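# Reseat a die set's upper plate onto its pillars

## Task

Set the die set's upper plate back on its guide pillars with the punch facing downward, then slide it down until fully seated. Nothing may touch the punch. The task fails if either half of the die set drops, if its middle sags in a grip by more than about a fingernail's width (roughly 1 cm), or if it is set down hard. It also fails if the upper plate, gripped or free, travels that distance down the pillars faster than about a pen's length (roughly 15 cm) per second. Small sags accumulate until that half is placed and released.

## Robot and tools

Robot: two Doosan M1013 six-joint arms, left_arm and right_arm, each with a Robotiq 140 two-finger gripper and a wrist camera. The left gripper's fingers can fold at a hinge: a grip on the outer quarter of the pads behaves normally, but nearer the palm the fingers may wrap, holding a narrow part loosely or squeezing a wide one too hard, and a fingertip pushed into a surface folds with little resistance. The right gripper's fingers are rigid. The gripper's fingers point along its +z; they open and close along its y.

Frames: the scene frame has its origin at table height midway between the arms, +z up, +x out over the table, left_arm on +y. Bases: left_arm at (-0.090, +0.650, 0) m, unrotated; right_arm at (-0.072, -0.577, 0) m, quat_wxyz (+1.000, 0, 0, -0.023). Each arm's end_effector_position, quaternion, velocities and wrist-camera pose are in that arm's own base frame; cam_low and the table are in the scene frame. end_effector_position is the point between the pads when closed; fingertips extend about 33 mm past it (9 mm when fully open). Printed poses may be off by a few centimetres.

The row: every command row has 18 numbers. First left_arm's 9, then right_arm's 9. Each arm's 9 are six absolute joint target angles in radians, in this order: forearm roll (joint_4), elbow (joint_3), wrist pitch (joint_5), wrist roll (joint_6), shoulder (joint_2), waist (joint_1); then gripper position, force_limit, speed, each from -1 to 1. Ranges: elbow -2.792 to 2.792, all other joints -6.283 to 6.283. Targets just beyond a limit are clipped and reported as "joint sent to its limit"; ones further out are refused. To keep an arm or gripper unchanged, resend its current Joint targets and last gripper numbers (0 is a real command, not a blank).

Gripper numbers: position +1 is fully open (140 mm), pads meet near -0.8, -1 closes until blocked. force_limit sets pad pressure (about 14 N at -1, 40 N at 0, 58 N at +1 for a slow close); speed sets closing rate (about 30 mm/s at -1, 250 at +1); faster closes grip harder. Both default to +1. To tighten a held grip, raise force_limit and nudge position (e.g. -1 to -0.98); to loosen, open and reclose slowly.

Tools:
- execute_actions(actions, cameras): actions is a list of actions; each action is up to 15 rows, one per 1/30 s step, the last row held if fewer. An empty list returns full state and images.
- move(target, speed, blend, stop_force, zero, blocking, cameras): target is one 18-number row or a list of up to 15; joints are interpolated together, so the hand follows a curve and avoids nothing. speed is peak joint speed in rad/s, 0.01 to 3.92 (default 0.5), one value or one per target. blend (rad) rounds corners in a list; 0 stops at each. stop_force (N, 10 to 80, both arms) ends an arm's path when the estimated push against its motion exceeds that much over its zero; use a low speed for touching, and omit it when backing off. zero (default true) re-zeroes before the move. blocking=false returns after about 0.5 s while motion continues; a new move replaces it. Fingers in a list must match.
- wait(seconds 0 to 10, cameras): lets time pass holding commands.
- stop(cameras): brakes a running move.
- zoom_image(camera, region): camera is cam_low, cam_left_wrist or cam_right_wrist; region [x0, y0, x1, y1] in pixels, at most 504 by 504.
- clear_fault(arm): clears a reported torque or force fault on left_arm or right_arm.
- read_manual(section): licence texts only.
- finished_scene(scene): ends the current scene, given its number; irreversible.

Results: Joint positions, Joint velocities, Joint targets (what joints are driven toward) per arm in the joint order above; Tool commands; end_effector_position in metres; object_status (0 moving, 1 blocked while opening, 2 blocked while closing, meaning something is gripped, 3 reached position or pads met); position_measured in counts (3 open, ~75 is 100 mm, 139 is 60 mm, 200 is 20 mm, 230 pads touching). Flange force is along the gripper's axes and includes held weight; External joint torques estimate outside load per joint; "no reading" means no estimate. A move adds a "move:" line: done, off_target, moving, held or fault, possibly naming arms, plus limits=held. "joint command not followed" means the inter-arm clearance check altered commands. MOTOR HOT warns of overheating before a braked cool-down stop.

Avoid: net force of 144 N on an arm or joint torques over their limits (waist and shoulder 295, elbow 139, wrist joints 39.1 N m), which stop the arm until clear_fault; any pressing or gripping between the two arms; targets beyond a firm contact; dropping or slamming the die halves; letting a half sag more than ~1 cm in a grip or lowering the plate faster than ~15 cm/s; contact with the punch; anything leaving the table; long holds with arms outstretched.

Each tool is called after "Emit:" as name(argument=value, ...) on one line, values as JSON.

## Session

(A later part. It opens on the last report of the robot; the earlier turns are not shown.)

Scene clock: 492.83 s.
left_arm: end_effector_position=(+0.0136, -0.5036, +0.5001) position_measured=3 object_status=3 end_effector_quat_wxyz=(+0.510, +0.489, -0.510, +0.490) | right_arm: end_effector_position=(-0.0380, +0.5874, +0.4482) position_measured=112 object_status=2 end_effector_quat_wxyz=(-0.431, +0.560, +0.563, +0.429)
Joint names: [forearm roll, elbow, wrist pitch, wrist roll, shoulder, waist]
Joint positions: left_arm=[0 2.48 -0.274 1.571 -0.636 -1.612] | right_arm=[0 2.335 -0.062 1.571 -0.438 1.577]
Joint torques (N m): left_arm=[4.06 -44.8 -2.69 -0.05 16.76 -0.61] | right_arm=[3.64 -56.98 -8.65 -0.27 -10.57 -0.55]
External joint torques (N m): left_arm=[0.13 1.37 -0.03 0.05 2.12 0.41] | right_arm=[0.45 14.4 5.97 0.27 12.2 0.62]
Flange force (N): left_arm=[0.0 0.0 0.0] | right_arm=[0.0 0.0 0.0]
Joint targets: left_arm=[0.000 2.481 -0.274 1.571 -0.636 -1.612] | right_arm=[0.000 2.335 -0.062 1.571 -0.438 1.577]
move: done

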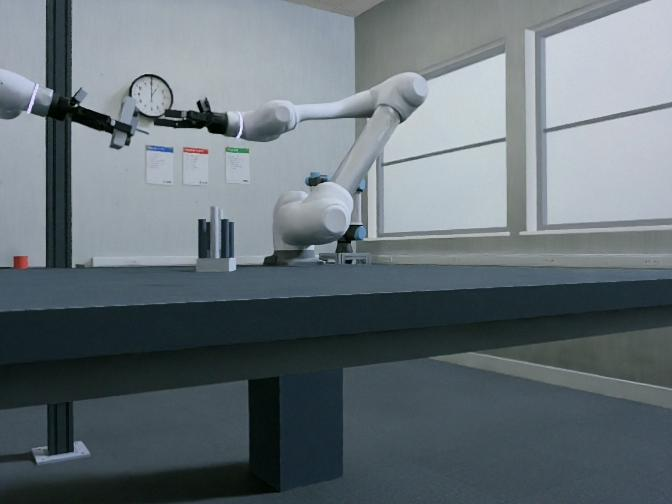

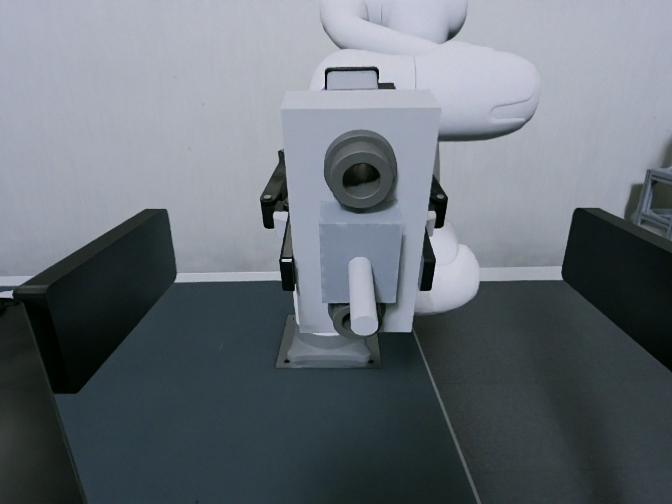

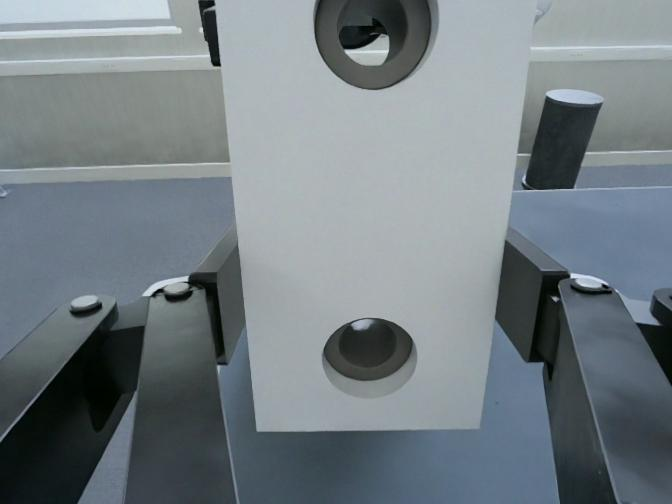

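Emit:
move(target=[0,1.3183,1.4890,-0.1336,0.3343,-0.6536,1,-1,-1,0,2.3347,-0.0617,1.5708,-0.438,1.5767,-1,1,0.3], speed=1.0, cameras=["cam_left_wrist"])

Emit:
zoom_image(camera="cam_left_wrist", region=[200, 100, 480, 400])

Scene clock: 530.57 s.
left_arm: end_effector_position=(+0.6247, -0.4351, +0.3599) position_measured=3 object_status=3 end_effector_quat_wxyz=(+0.000, +0.865, +0.502, +0.000) | right_arm: end_effector_position=(-0.0380, +0.5874, +0.4482) position_measured=112 object_status=2 end_effector_quat_wxyz=(-0.431, +0.560, +0.563, +0.429)
Joint names: [forearm roll, elbow, wrist pitch, wrist roll, shoulder, waist]
Joint positions: left_arm=[0 1.318 1.489 -0.134 0.334 -0.654] | right_arm=[0 2.335 -0.062 1.571 -0.438 1.577]
Joint torques (N m): left_arm=[4.26 -43.25 0.1 -0.09 -81.43 -0.47] | right_arm=[3.63 -57.11 -8.61 -0.26 -10.8 -0.37]
External joint torques (N m): left_arm=[0.09 1.29 -0.11 0.09 5.7 0.06] | right_arm=[0.47 14.49 5.92 0.26 12.23 0.36]
Flange force (N): left_arm=[-0.4 6.5 3.1] | right_arm=[0.0 0.0 0.0]
Joint targets: left_arm=[0.000 1.318 1.489 -0.134 0.334 -0.654] | right_arm=[0.000 2.335 -0.062 1.571 -0.438 1.577]
move: done
Images, in order (width x height): cam_left_wrist 672x504.

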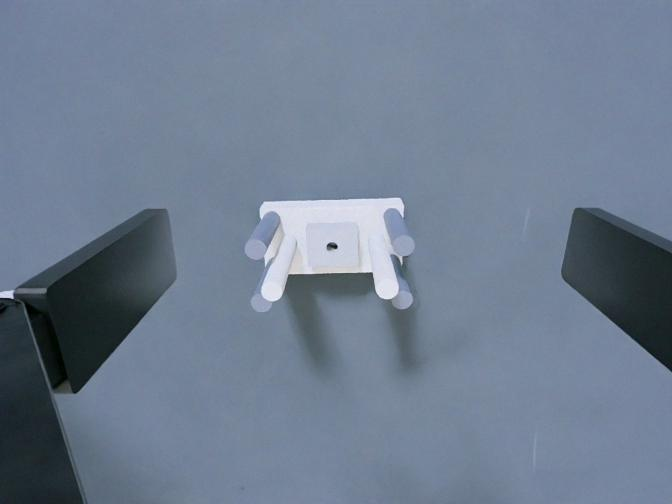

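Scaled by 1.680 from the camera's 672x504 image, which has a finer 960x720 frame.

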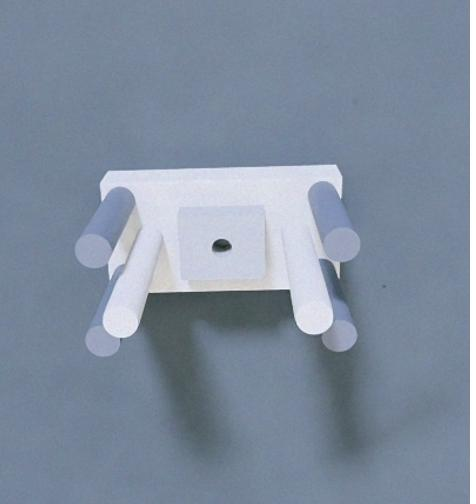

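Emit:
move(target=[[0,2.4805,-0.2741,1.5708,-0.6356,0,1,-1,-1,0,2.3347,-0.0617,1.5708,-0.438,1.5767,-1,1,0.3],[0,2.4805,-0.2741,1.5708,-0.6356,0,1,-1,-1,0,1.1830,1.4219,2.9562,0.5367,0.9564,-1,1,0.3]], speed=[1.2,0.4], cameras=["all"])

Emit:
zoom_image(camera="cam_low", region=[130, 120, 310, 290])

Emit:
zoom_image(camera="cam_right_wrist", region=[220, 0, 540, 240])

Scene clock: 625.03 s.
left_arm: end_effector_position=(+0.5026, +0.0345, +0.5001) position_measured=3 object_status=3 end_effector_quat_wxyz=(+0.000, +0.707, +0.000, +0.707) | right_arm: end_effector_position=(+0.4733, +0.7307, +0.2699) position_measured=112 object_status=2 end_effector_quat_wxyz=(+0.000, +0.977, -0.213, +0.000)
Joint names: [forearm roll, elbow, wrist pitch, wrist roll, shoulder, waist]
Joint positions: left_arm=[0 2.481 -0.274 1.571 -0.636 0] | right_arm=[0 1.183 1.422 2.956 0.537 0.956]
Joint torques (N m): left_arm=[4.07 -44.79 -2.68 -0.05 16.21 -0.23] | right_arm=[3.47 -50.51 -0.13 -0.35 -111.58 -0.9]
External joint torques (N m): left_arm=[0.11 1.37 -0.05 0.05 1.98 0.37] | right_arm=[0.79 8.75 0.12 0.35 16.21 1.61]
Flange force (N): left_arm=[0.0 0.0 0.0] | right_arm=[-1.6 -4.7 16.3]
Joint targets: left_arm=[0.000 2.481 -0.274 1.571 -0.636 0.000] | right_arm=[0.000 1.183 1.422 2.956 0.537 0.956]
move: done

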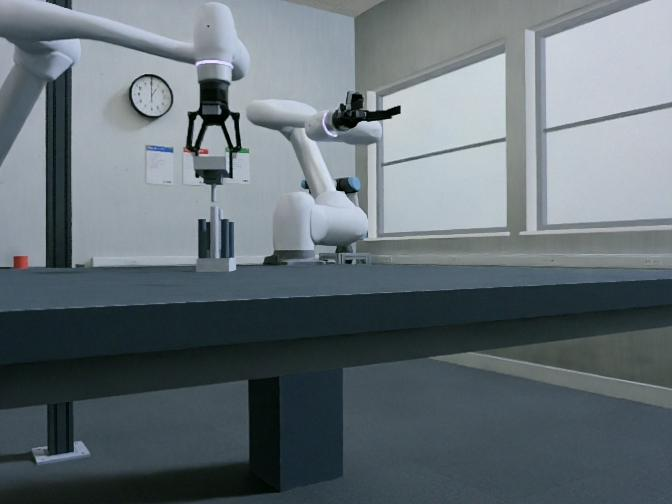

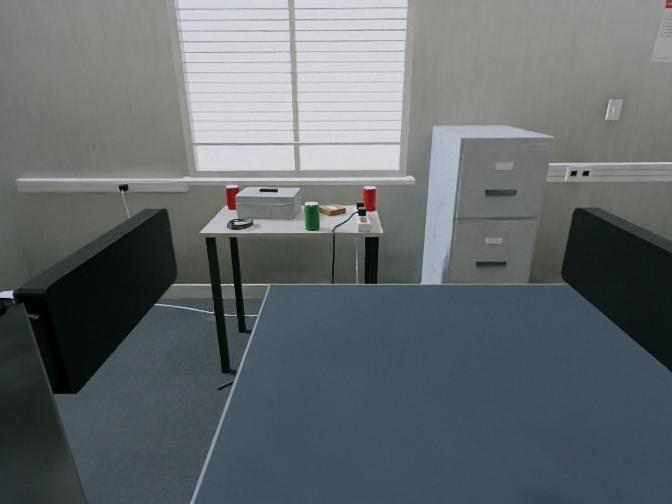

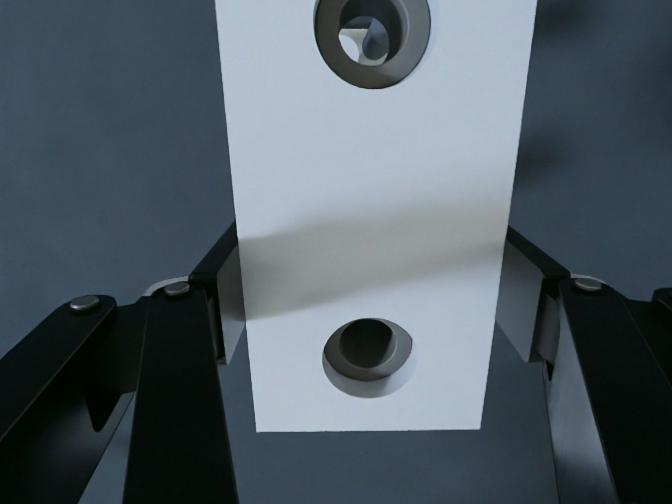

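Scaled by 2.800 from the camera's 672x504 image, which has a finer 960x720 frame.

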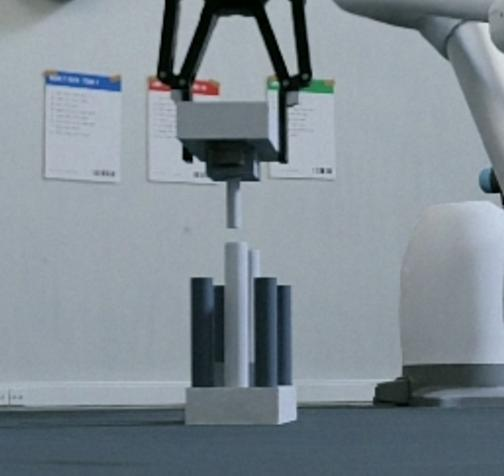

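Scaled by 1.575 from the camera's 672x504 image, which has a finer 960x720 frame.

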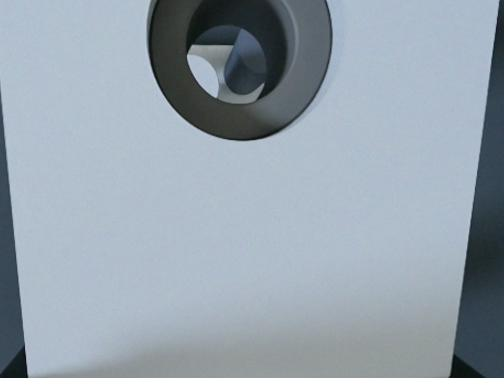

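Emit:
zoom_image(camera="cam_low", region=[185, 150, 255, 210])

Emit:
zoom_image(camera="cam_low", region=[185, 215, 255, 275])

Scaled by 7.200 from the camera's 672x504 image, which has a finer 960x720 frame.

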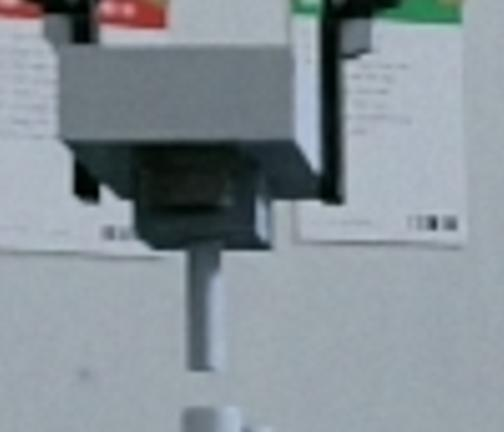

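Scaled by 7.200 from the camera's 672x504 image, which has a finer 960x720 frame.

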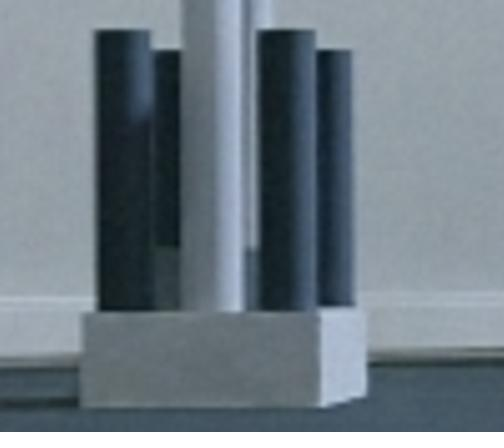

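Emit:
move(target=[0,2.4805,-0.2741,1.5708,-0.6356,0,1,-1,-1,0,1.1475,1.4352,3.0010,0.5589,0.9592,-1,1,0.3], speed=0.1, cameras=["cam_low","cam_right_wrist"])

Emit:
zoom_image(camera="cam_low", region=[185, 150, 255, 210])

Emit:
zoom_image(camera="cam_right_wrist", region=[290, 0, 450, 120])

Scene clock: 709.83 s.
left_arm: end_effector_position=(+0.5026, +0.0345, +0.5001) position_measured=3 object_status=3 end_effector_quat_wxyz=(+0.000, +0.707, +0.000, +0.707) | right_arm: end_effector_position=(+0.4785, +0.7424, +0.2700) position_measured=112 object_status=2 end_effector_quat_wxyz=(+0.000, +0.972, -0.233, +0.000)
Joint names: [forearm roll, elbow, wrist pitch, wrist roll, shoulder, waist]
Joint positions: left_arm=[0 2.481 -0.274 1.571 -0.636 0] | right_arm=[0 1.148 1.435 3.001 0.559 0.959]
Joint torques (N m): left_arm=[4.08 -44.62 -2.7 -0.06 16.11 -0.33] | right_arm=[3.46 -50.53 -0.03 -0.33 -113.81 -0.62]
External joint torques (N m): left_arm=[0.1 1.25 -0.03 0.06 2.59 0.32] | right_arm=[0.77 8.79 0.01 0.33 16.94 0.49]
Flange force (N): left_arm=[0.0 0.0 0.0] | right_arm=[-0.4 -5.3 16.6]
Joint targets: left_arm=[0.000 2.481 -0.274 1.571 -0.636 0.000] | right_arm=[0.000 1.148 1.435 3.001 0.559 0.959]
move: done
Images, in order (width x height): cam_low 672x504, cam_right_wrist 672x504.

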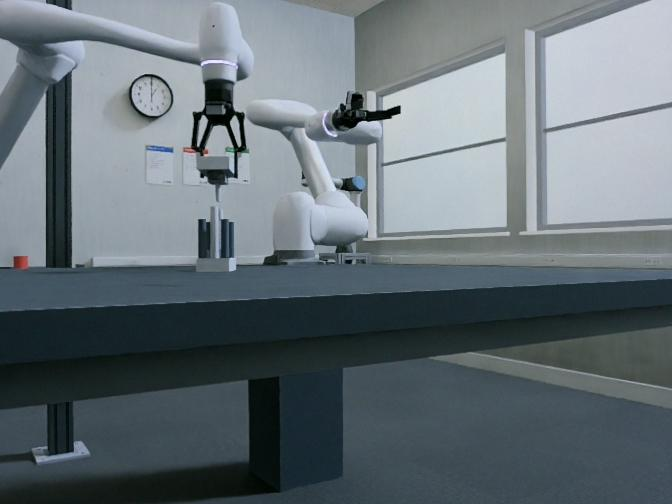

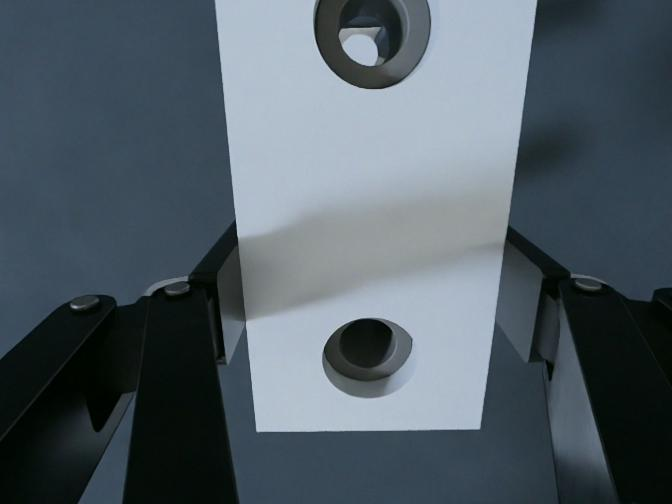

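Scaled by 7.200 from the camera's 672x504 image, which has a finer 960x720 frame.

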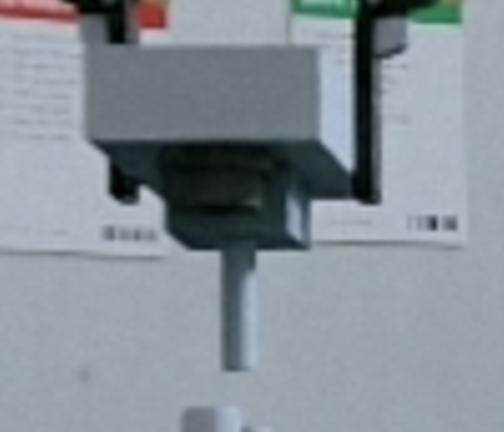

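Scaled by 3.150 from the camera's 672x504 image, which has a finer 960x720 frame.

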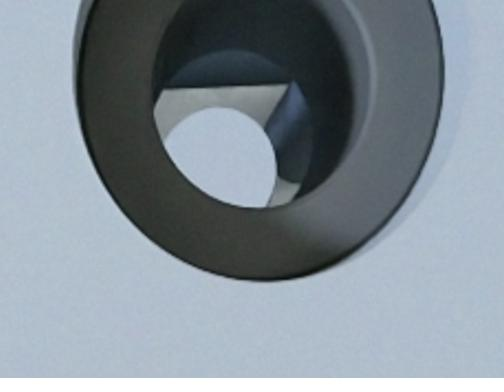

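Emit:
move(target=[0,2.4805,-0.2741,1.5708,-0.6356,0,1,-1,-1,0,1.2236,1.3498,2.9502,0.5682,0.9504,-1,1,0.3], speed=0.1, cameras=["cam_low","cam_right_wrist"])

Emit:
zoom_image(camera="cam_low", region=[185, 165, 255, 225])

Emit:
zoom_image(camera="cam_low", region=[185, 215, 255, 275])

Emit:
zoom_image(camera="cam_right_wrist", region=[290, 0, 450, 120])

Scene clock: 752.40 s.
left_arm: end_effector_position=(+0.5026, +0.0345, +0.5001) position_measured=3 object_status=3 end_effector_quat_wxyz=(+0.000, +0.707, +0.000, +0.707) | right_arm: end_effector_position=(+0.4830, +0.7352, +0.2198) position_measured=112 object_status=2 end_effector_quat_wxyz=(+0.000, +0.977, -0.213, +0.000)
Joint names: [forearm roll, elbow, wrist pitch, wrist roll, shoulder, waist]
Joint positions: left_arm=[0 2.481 -0.274 1.571 -0.636 0] | right_arm=[0 1.224 1.35 2.95 0.568 0.95]
Joint torques (N m): left_arm=[4.08 -44.7 -2.71 -0.06 16.49 -0.27] | right_arm=[3.42 -50.1 0 -0.35 -114.51 -1.08]
External joint torques (N m): left_arm=[0.1 1.31 -0.02 0.06 1.99 0.32] | right_arm=[0.76 8.98 -0.01 0.35 17.29 1.34]
Flange force (N): left_arm=[0.0 0.0 0.0] | right_arm=[-1.2 -5.0 17.5]
Joint targets: left_arm=[0.000 2.481 -0.274 1.571 -0.636 0.000] | right_arm=[0.000 1.224 1.350 2.950 0.568 0.950]
move: done
Images, in order (width x height): cam_low 672x504, cam_right_wrist 672x504.

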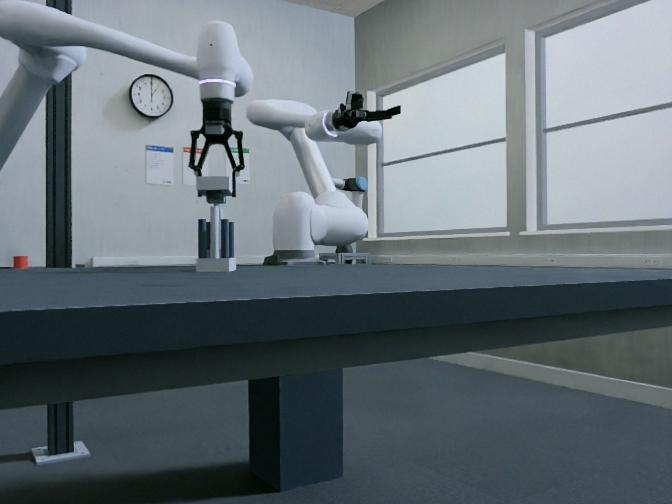

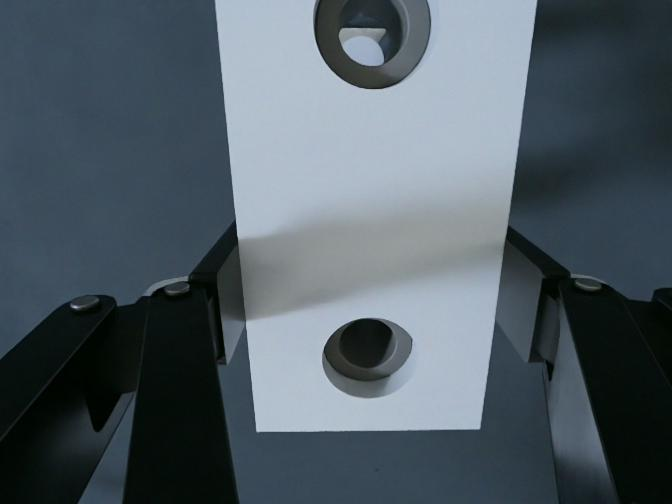

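Scaled by 7.200 from the camera's 672x504 image, which has a finer 960x720 frame.

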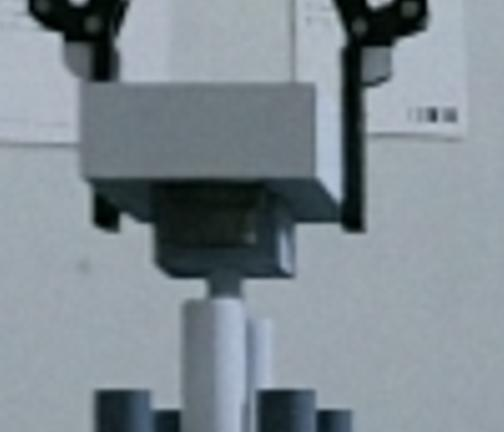

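Scaled by 7.200 from the camera's 672x504 image, which has a finer 960x720 frame.

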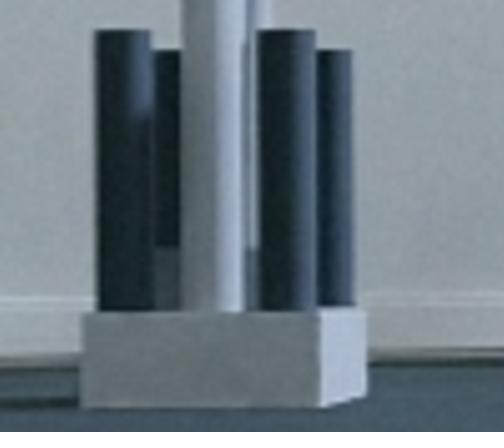

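Scaled by 3.150 from the camera's 672x504 image, which has a finer 960x720 frame.

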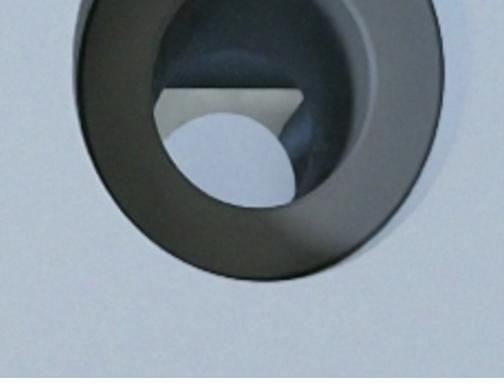

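Emit:
move(target=[0,2.4805,-0.2741,1.5708,-0.6356,0,1,-1,-1,0,1.2392,1.3290,2.9502,0.5734,0.9504,-1,1,0.3], speed=0.03, cameras=["cam_low","cam_right_wrist"])

Emit:
zoom_image(camera="cam_low", region=[185, 165, 255, 225])

Emit:
zoom_image(camera="cam_right_wrist", region=[330, 10, 410, 70])

Emit:
zoom_image(camera="cam_right_wrist", region=[310, 300, 430, 400])

Scene clock: 792.07 s.
left_arm: end_effector_position=(+0.5026, +0.0345, +0.5001) position_measured=3 object_status=3 end_effector_quat_wxyz=(+0.000, +0.707, +0.000, +0.707) | right_arm: end_effector_position=(+0.4830, +0.7353, +0.2069) position_measured=112 object_status=2 end_effector_quat_wxyz=(+0.000, +0.977, -0.213, +0.000)
Joint names: [forearm roll, elbow, wrist pitch, wrist roll, shoulder, waist]
Joint positions: left_arm=[0 2.481 -0.274 1.571 -0.636 0] | right_arm=[0 1.239 1.329 2.95 0.573 0.95]
Joint torques (N m): left_arm=[4.07 -44.75 -2.7 -0.04 16.33 -0.39] | right_arm=[3.33 -49.53 0.03 -0.31 -114.16 -1.17]
External joint torques (N m): left_arm=[0.11 1.38 -0.02 0.04 2.26 0.41] | right_arm=[0.81 8.68 -0.04 0.31 16.74 0.88]
Flange force (N): left_arm=[0.0 0.0 0.0] | right_arm=[-0.7 -4.6 17.1]
Joint targets: left_arm=[0.000 2.481 -0.274 1.571 -0.636 0.000] | right_arm=[0.000 1.239 1.329 2.950 0.573 0.950]
move: done
Images, in order (width x height): cam_low 672x504, cam_right_wrist 672x504.

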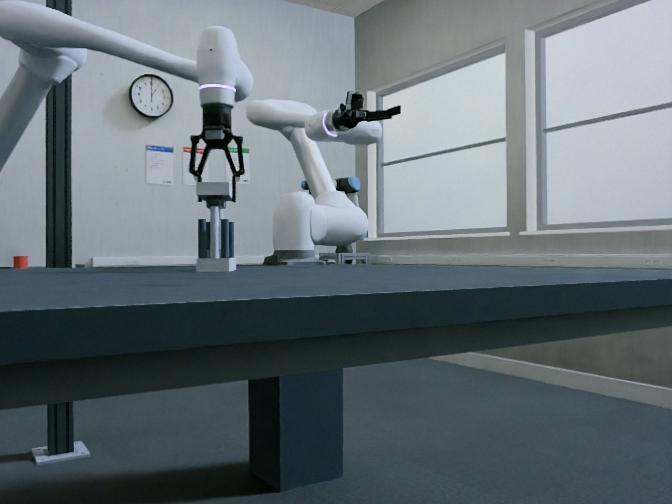

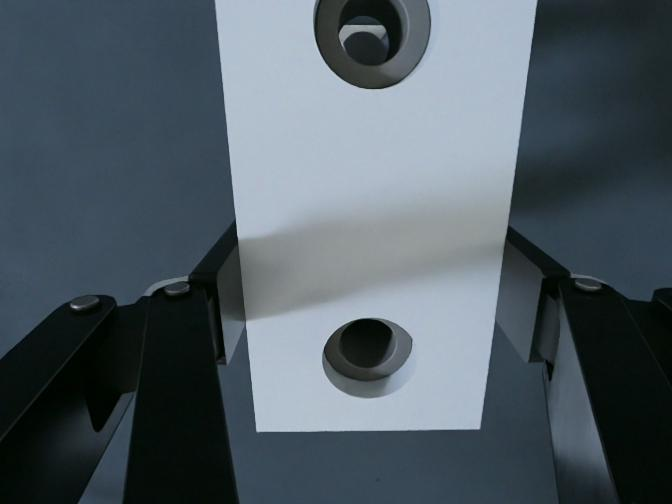

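Scaled by 7.200 from the camera's 672x504 image, which has a finer 960x720 frame.

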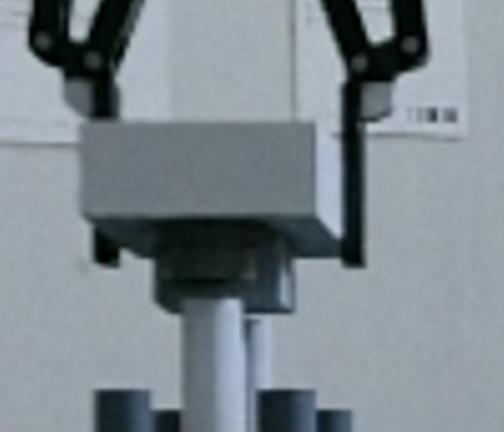

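Scaled by 6.300 from the camera's 672x504 image, which has a finer 960x720 frame.

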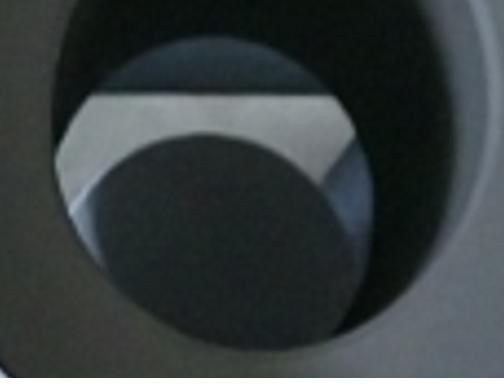

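Scaled by 4.200 from the camera's 672x504 image, which has a finer 960x720 frame.

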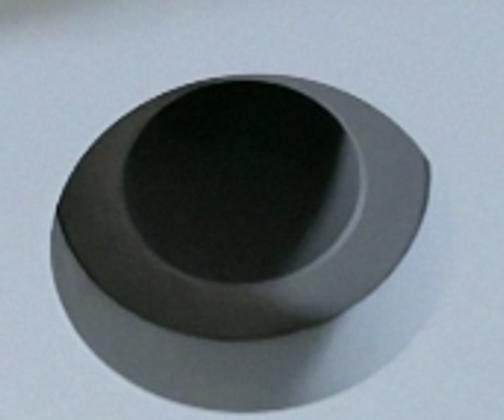

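Emit:
move(target=[0,2.4805,-0.2741,1.5708,-0.6356,0,1,-1,-1,0,1.2437,1.3274,2.9545,0.5705,0.9547,-1,1,0.3], speed=0.03, cameras=["cam_low","cam_right_wrist"])

Emit:
zoom_image(camera="cam_low", region=[185, 175, 255, 235])

Emit:
zoom_image(camera="cam_right_wrist", region=[330, 10, 410, 70])

Scene clock: 824.63 s.
left_arm: end_effector_position=(+0.5026, +0.0345, +0.5001) position_measured=3 object_status=3 end_effector_quat_wxyz=(+0.000, +0.707, +0.000, +0.707) | right_arm: end_effector_position=(+0.4788, +0.7360, +0.2071) position_measured=112 object_status=2 end_effector_quat_wxyz=(+0.000, +0.977, -0.213, +0.000)
Joint names: [forearm roll, elbow, wrist pitch, wrist roll, shoulder, waist]
Joint positions: left_arm=[0 2.481 -0.274 1.571 -0.636 0] | right_arm=[0 1.244 1.327 2.954 0.57 0.955]
Joint torques (N m): left_arm=[4.09 -44.66 -2.7 -0.09 16.11 -0.53] | right_arm=[3.34 -49.36 -0.06 -0.28 -113.8 -1.17]
External joint torques (N m): left_arm=[0.09 1.25 -0.03 0.09 2.23 0.6] | right_arm=[0.82 8.35 0.05 0.28 16.18 1.36]
Flange force (N): left_arm=[0.0 0.0 0.0] | right_arm=[-1.2 -4.8 16.4]
Joint targets: left_arm=[0.000 2.481 -0.274 1.571 -0.636 0.000] | right_arm=[0.000 1.244 1.327 2.954 0.571 0.955]
move: done
Images, in order (width x height): cam_low 672x504, cam_right_wrist 672x504.

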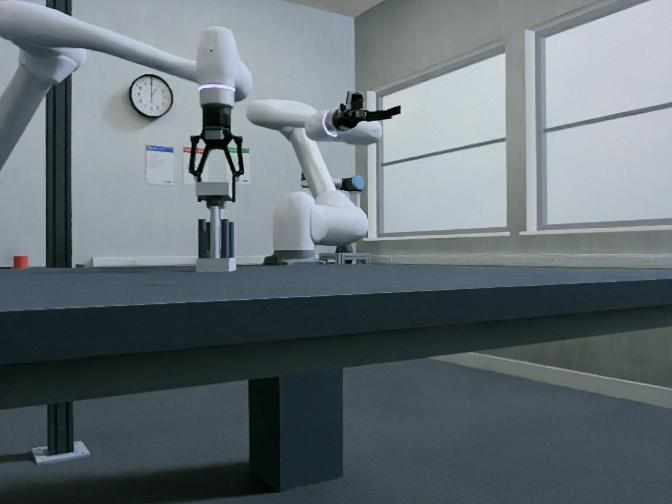

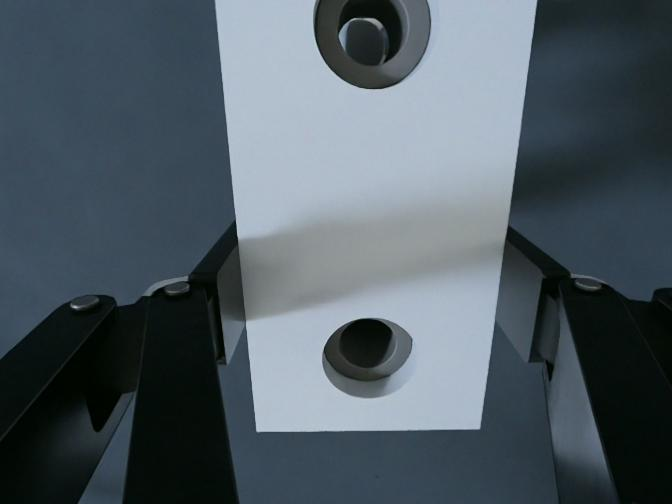

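Scaled by 7.200 from the camera's 672x504 image, which has a finer 960x720 frame.

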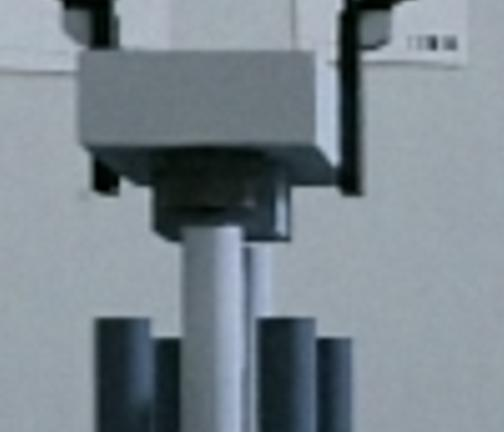

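Scaled by 6.300 from the camera's 672x504 image, which has a finer 960x720 frame.

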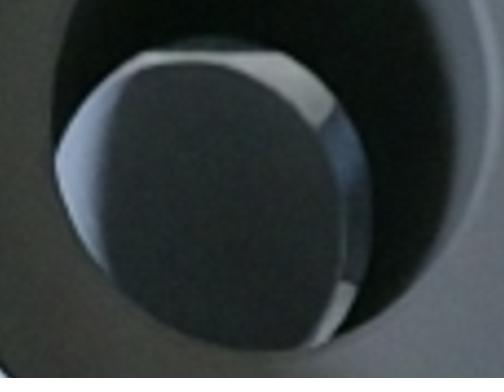

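Emit:
move(target=[[0,2.4805,-0.2741,1.5708,-0.6356,0,1,-1,-1,0,1.2431,1.3276,2.9533,0.5709,0.9535,-1,1,0.3],[0,2.4805,-0.2741,1.5708,-0.6356,0,1,-1,-1,0,1.2627,1.3008,2.9533,0.5781,0.9535,-1,1,0.3]], speed=0.015, stop_force=12, cameras=["cam_low","cam_right_wrist"])

Emit:
zoom_image(camera="cam_low", region=[185, 175, 255, 235])

Emit:
zoom_image(camera="cam_right_wrist", region=[330, 10, 410, 70])

Scene clock: 851.00 s.
left_arm: end_effector_position=(+0.5026, +0.0345, +0.5001) position_measured=3 object_status=3 end_effector_quat_wxyz=(+0.000, +0.707, +0.000, +0.707) | right_arm: end_effector_position=(+0.4799, +0.7357, +0.2012) position_measured=112 object_status=2 end_effector_quat_wxyz=(+0.000, +0.977, -0.213, +0.000)
Joint names: [forearm roll, elbow, wrist pitch, wrist roll, shoulder, waist]
Joint positions: left_arm=[0 2.481 -0.274 1.571 -0.636 0] | right_arm=[0 1.25 1.318 2.953 0.573 0.953]
Joint torques (N m): left_arm=[4.08 -44.68 -2.71 -0.05 16.31 -0.27] | right_arm=[2.67 -37.78 -0.6 -0.28 -93.52 -0.93]
External joint torques (N m): left_arm=[0.09 1.34 -0.01 0.05 2.59 0.2] | right_arm=[1.48 -3.1 0.59 0.28 -3.99 0.86]
Flange force (N): left_arm=[0.0 0.0 0.0] | right_arm=[-0.9 -2.5 -6.2]
Joint targets: left_arm=[0.000 2.481 -0.274 1.571 -0.636 0.000] | right_arm=[0.000 1.250 1.318 2.953 0.573 0.953]
move: contact (right_arm); path passed 1 of 2 targets; right_arm: the wrist pitch is farthest, 0.017 rad from its target
Images, in order (width x height): cam_low 672x504, cam_right_wrist 672x504.

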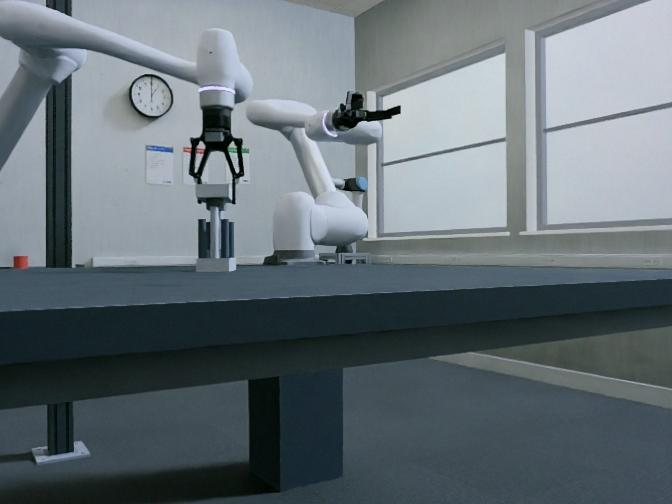

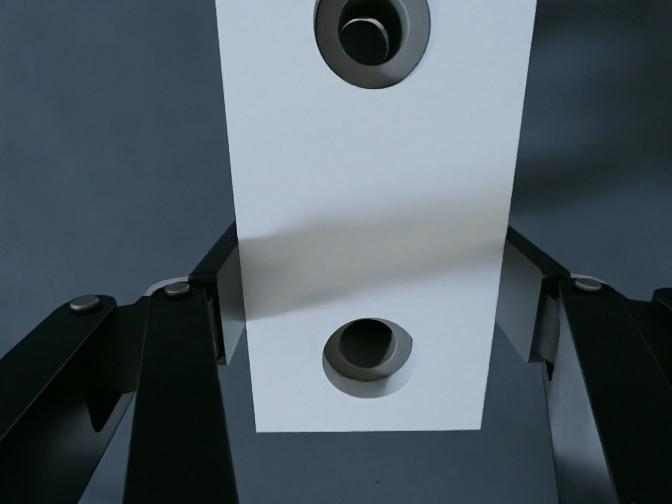

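Scaled by 7.200 from the camera's 672x504 image, which has a finer 960x720 frame.

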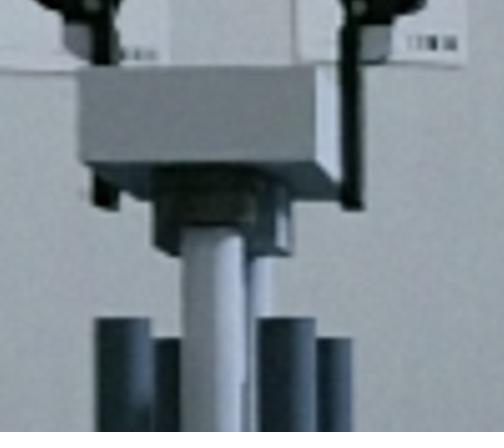

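Scaled by 6.300 from the camera's 672x504 image, which has a finer 960x720 frame.

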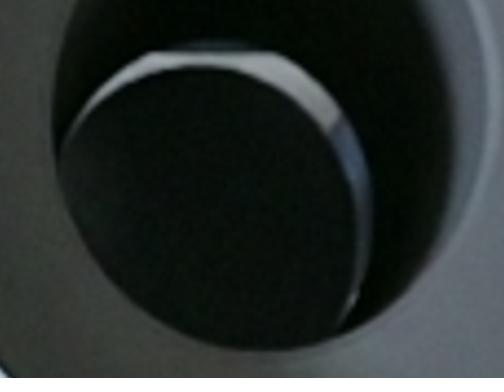

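Emit:
move(target=[0,2.4805,-0.2741,1.5708,-0.6356,0,1,-1,-1,0,1.2475,1.3213,2.9546,0.5728,0.9548,-1,1,0.3], speed=0.02)

Emit:
move(target=[0,2.4805,-0.2741,1.5708,-0.6356,0,1,-1,-1,0,1.2626,1.3008,2.9546,0.5782,0.9548,-1,1,0.3], speed=0.015, stop_force=12, cameras=["cam_low","cam_right_wrist"])

Emit:
zoom_image(camera="cam_low", region=[185, 175, 255, 235])

Emit:
zoom_image(camera="cam_right_wrist", region=[330, 10, 410, 70])

Scene clock: 870.50 s.
left_arm: end_effector_position=(+0.5026, +0.0345, +0.5001) position_measured=3 object_status=3 end_effector_quat_wxyz=(+0.000, +0.707, +0.000, +0.707) | right_arm: end_effector_position=(+0.4790, +0.7363, +0.2030) position_measured=112 object_status=2 end_effector_quat_wxyz=(+0.000, +0.977, -0.213, +0.000)
Joint names: [forearm roll, elbow, wrist pitch, wrist roll, shoulder, waist]
Joint positions: left_arm=[0 2.481 -0.274 1.571 -0.636 0] | right_arm=[0 1.247 1.321 2.955 0.573 0.955]
Joint torques (N m): left_arm=[4.08 -44.68 -2.68 -0.08 16.12 -0.29] | right_arm=[3.32 -49.51 -0.05 -0.24 -114.2 -1.16]
External joint torques (N m): left_arm=[0.09 1.3 -0.05 0.08 2.29 0.28] | right_arm=[0.83 8.7 0.04 0.24 16.94 1.09]
Flange force (N): left_arm=[0.0 0.0 0.0] | right_arm=[-0.8 -5.0 17.2]
Joint targets: left_arm=[0.000 2.481 -0.274 1.571 -0.636 0.000] | right_arm=[0.000 1.247 1.321 2.955 0.573 0.955]
move: done

Scene clock: 871.30 s.
left_arm: end_effector_position=(+0.5026, +0.0345, +0.5001) position_measured=3 object_status=3 end_effector_quat_wxyz=(+0.000, +0.707, +0.000, +0.707) | right_arm: end_effector_position=(+0.4790, +0.7364, +0.2012) position_measured=112 object_status=2 end_effector_quat_wxyz=(+0.000, +0.977, -0.213, +0.000)
Joint names: [forearm roll, elbow, wrist pitch, wrist roll, shoulder, waist]
Joint positions: left_arm=[0 2.481 -0.274 1.571 -0.636 0] | right_arm=[0 1.25 1.318 2.955 0.573 0.955]
Joint torques (N m): left_arm=[4.07 -44.64 -2.7 -0.09 16.3 -0.31] | right_arm=[2.57 -36.98 -0.33 -0.28 -93.38 -0.39]
External joint torques (N m): left_arm=[0.11 1.27 -0.02 0.09 2.43 0.33] | right_arm=[1.58 -3.85 0.33 0.28 -4.1 0.45]
Flange force (N): left_arm=[0.0 0.0 0.0] | right_arm=[-0.2 -4.0 -6.7]
Joint targets: left_arm=[0.000 2.481 -0.274 1.571 -0.636 0.000] | right_arm=[0.000 1.250 1.318 2.955 0.573 0.955]
move: contact (right_arm); right_arm: the wrist pitch is farthest, 0.017 rad from its target
Images, in order (width x height): cam_low 672x504, cam_right_wrist 672x504.

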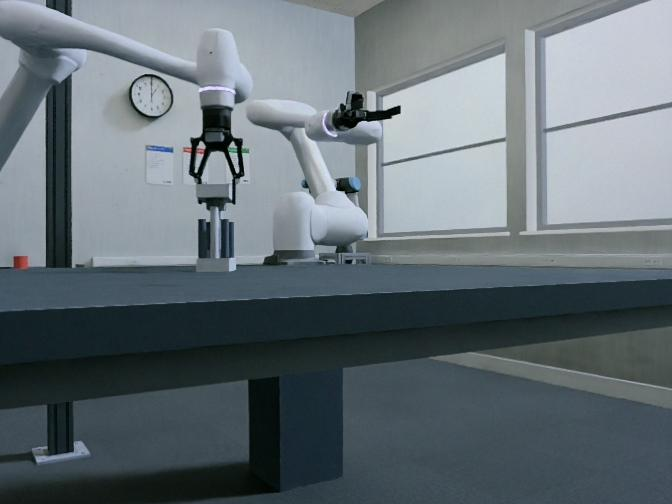

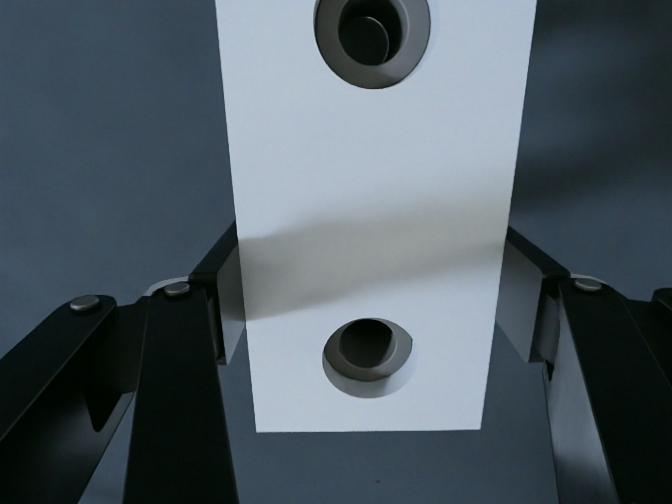

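Scaled by 7.200 from the camera's 672x504 image, which has a finer 960x720 frame.

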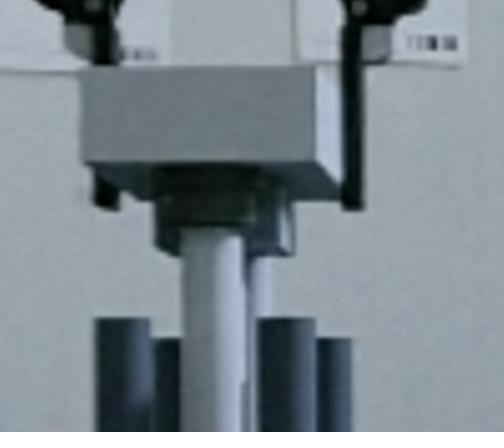

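Scaled by 6.300 from the camera's 672x504 image, which has a finer 960x720 frame.

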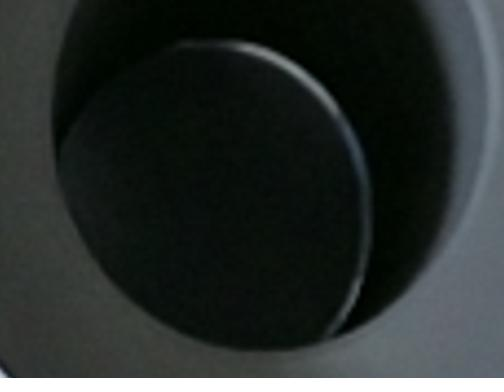

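Emit:
move(target=[0,2.4805,-0.2741,1.5708,-0.6356,0,1,-1,-1,0,1.2483,1.3210,2.9467,0.5723,0.9549,-1,1,0.3], speed=0.02)

Emit:
move(target=[0,2.4805,-0.2741,1.5708,-0.6356,0,1,-1,-1,0,1.2634,1.3005,2.9467,0.5777,0.9549,-1,1,0.3], speed=0.015, stop_force=12, cameras=["cam_right_wrist"])

Emit:
zoom_image(camera="cam_right_wrist", region=[330, 10, 410, 70])

Scene clock: 918.17 s.
left_arm: end_effector_position=(+0.5026, +0.0345, +0.5001) position_measured=3 object_status=3 end_effector_quat_wxyz=(+0.000, +0.707, +0.000, +0.707) | right_arm: end_effector_position=(+0.4787, +0.7361, +0.2030) position_measured=112 object_status=2 end_effector_quat_wxyz=(+0.000, +0.978, -0.209, +0.000)
Joint names: [forearm roll, elbow, wrist pitch, wrist roll, shoulder, waist]
Joint positions: left_arm=[0 2.481 -0.274 1.571 -0.636 0] | right_arm=[0 1.248 1.321 2.947 0.572 0.955]
Joint torques (N m): left_arm=[4.09 -44.67 -2.69 -0.05 16.11 -0.46] | right_arm=[3.31 -49.35 -0.05 -0.23 -114.51 -0.71]
External joint torques (N m): left_arm=[0.09 1.27 -0.04 0.05 2.25 0.51] | right_arm=[0.84 8.52 0.04 0.23 17.25 0.83]
Flange force (N): left_arm=[0.0 0.0 0.0] | right_arm=[-0.3 -5.9 17.1]
Joint targets: left_arm=[0.000 2.481 -0.274 1.571 -0.636 0.000] | right_arm=[0.000 1.248 1.321 2.947 0.572 0.955]
move: done

Scene clock: 918.93 s.
left_arm: end_effector_position=(+0.5026, +0.0345, +0.5001) position_measured=3 object_status=3 end_effector_quat_wxyz=(+0.000, +0.707, +0.000, +0.707) | right_arm: end_effector_position=(+0.4788, +0.7362, +0.2013) position_measured=112 object_status=2 end_effector_quat_wxyz=(+0.000, +0.978, -0.209, +0.000)
Joint names: [forearm roll, elbow, wrist pitch, wrist roll, shoulder, waist]
Joint positions: left_arm=[0 2.481 -0.274 1.571 -0.636 0] | right_arm=[0 1.25 1.318 2.947 0.573 0.955]
Joint torques (N m): left_arm=[4.08 -44.59 -2.72 -0.05 16.53 -0.39] | right_arm=[3.02 -39.49 -0.2 -0.3 -97.6 0.19]
External joint torques (N m): left_arm=[0.09 1.22 0 0.05 2.27 0.34] | right_arm=[1.11 -1.12 0.19 0.3 0.83 -0.04]
Flange force (N): left_arm=[0.0 0.0 0.0] | right_arm=[0.4 -4.6 -1.2]
Joint targets: left_arm=[0.000 2.481 -0.274 1.571 -0.636 0.000] | right_arm=[0.000 1.250 1.318 2.947 0.573 0.955]
move: contact (right_arm); right_arm: the wrist pitch is farthest, 0.017 rad from its target
Images, in order (width x height): cam_right_wrist 672x504.

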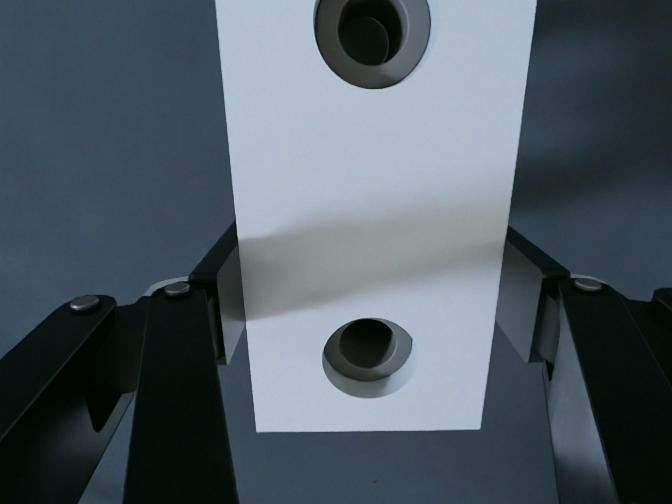

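Scaled by 6.300 from the camera's 672x504 image, which has a finer 960x720 frame.

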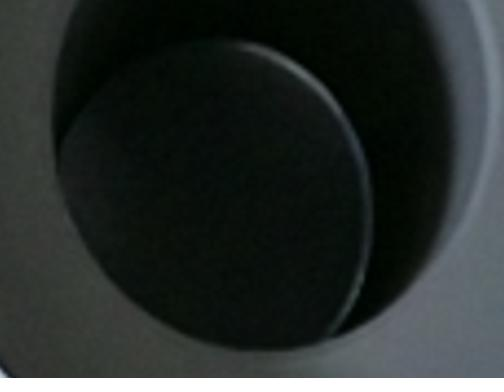

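Emit:
move(target=[0,2.4805,-0.2741,1.5708,-0.6356,0,1,-1,-1,0,1.2483,1.3210,2.9410,0.5723,0.9552,-1,1,0.3], speed=0.02)

Emit:
move(target=[0,2.4805,-0.2741,1.5708,-0.6356,0,1,-1,-1,0,1.2634,1.3005,2.9410,0.5777,0.9552,-1,1,0.3], speed=0.015, stop_force=12, cameras=["cam_right_wrist"])

Emit:
zoom_image(camera="cam_right_wrist", region=[330, 10, 410, 70])

Scene clock: 941.20 s.
left_arm: end_effector_position=(+0.5026, +0.0345, +0.5001) position_measured=3 object_status=3 end_effector_quat_wxyz=(+0.000, +0.707, +0.000, +0.707) | right_arm: end_effector_position=(+0.4785, +0.7363, +0.2030) position_measured=112 object_status=2 end_effector_quat_wxyz=(+0.000, +0.979, -0.206, +0.000)
Joint names: [forearm roll, elbow, wrist pitch, wrist roll, shoulder, waist]
Joint positions: left_arm=[0 2.481 -0.274 1.571 -0.636 0] | right_arm=[0 1.248 1.321 2.941 0.572 0.955]
Joint torques (N m): left_arm=[4.07 -44.72 -2.69 -0.07 16.35 -0.54] | right_arm=[3.35 -49.59 -0.08 -0.33 -114.68 -0.83]
External joint torques (N m): left_arm=[0.11 1.35 -0.03 0.07 2.39 0.47] | right_arm=[0.81 8.57 0.08 0.33 16.8 0.88]
Flange force (N): left_arm=[0.0 0.0 0.0] | right_arm=[-0.6 -5.1 16.9]
Joint targets: left_arm=[0.000 2.481 -0.274 1.571 -0.636 0.000] | right_arm=[0.000 1.248 1.321 2.941 0.572 0.955]
move: done

Scene clock: 942.00 s.
left_arm: end_effector_position=(+0.5026, +0.0345, +0.5001) position_measured=3 object_status=3 end_effector_quat_wxyz=(+0.000, +0.707, +0.000, +0.707) | right_arm: end_effector_position=(+0.4786, +0.7364, +0.2011) position_measured=112 object_status=2 end_effector_quat_wxyz=(+0.000, +0.979, -0.206, +0.000)
Joint names: [forearm roll, elbow, wrist pitch, wrist roll, shoulder, waist]
Joint positions: left_arm=[0 2.481 -0.274 1.571 -0.636 0] | right_arm=[0 1.251 1.317 2.941 0.573 0.955]
Joint torques (N m): left_arm=[4.08 -44.65 -2.7 -0.05 16.36 -0.35] | right_arm=[2.68 -36.08 -0.59 -0.17 -90.27 -0.47]
External joint torques (N m): left_arm=[0.09 1.27 -0.03 0.04 2.13 0.33] | right_arm=[1.46 -4.87 0.58 0.17 -7.59 0.22]
Flange force (N): left_arm=[0.0 0.0 0.0] | right_arm=[-0.3 -1.2 -9.8]
Joint targets: left_arm=[0.000 2.481 -0.274 1.571 -0.636 0.000] | right_arm=[0.000 1.251 1.317 2.941 0.573 0.955]
move: contact (right_arm); right_arm: the wrist pitch is farthest, 0.017 rad from its target
Images, in order (width x height): cam_right_wrist 672x504.

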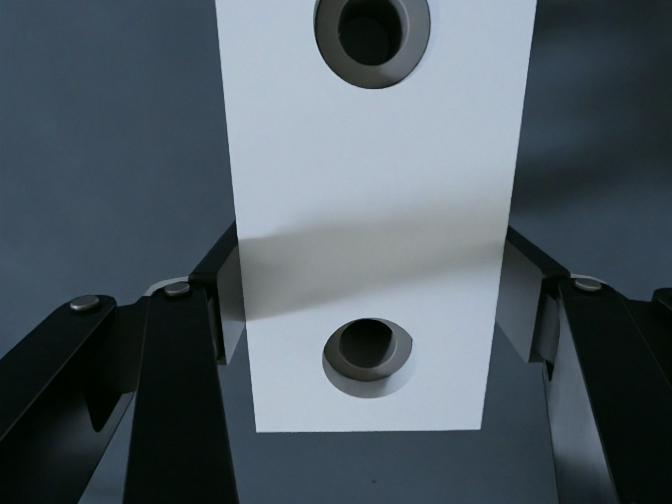

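Scaled by 6.300 from the camera's 672x504 image, which has a finer 960x720 frame.

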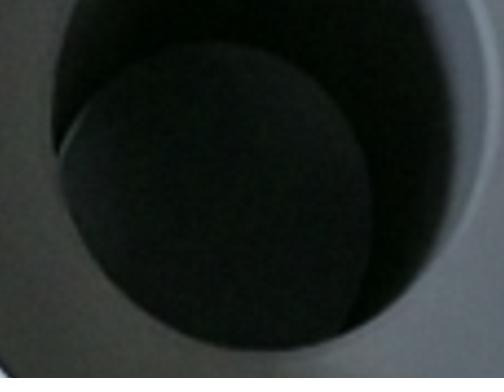

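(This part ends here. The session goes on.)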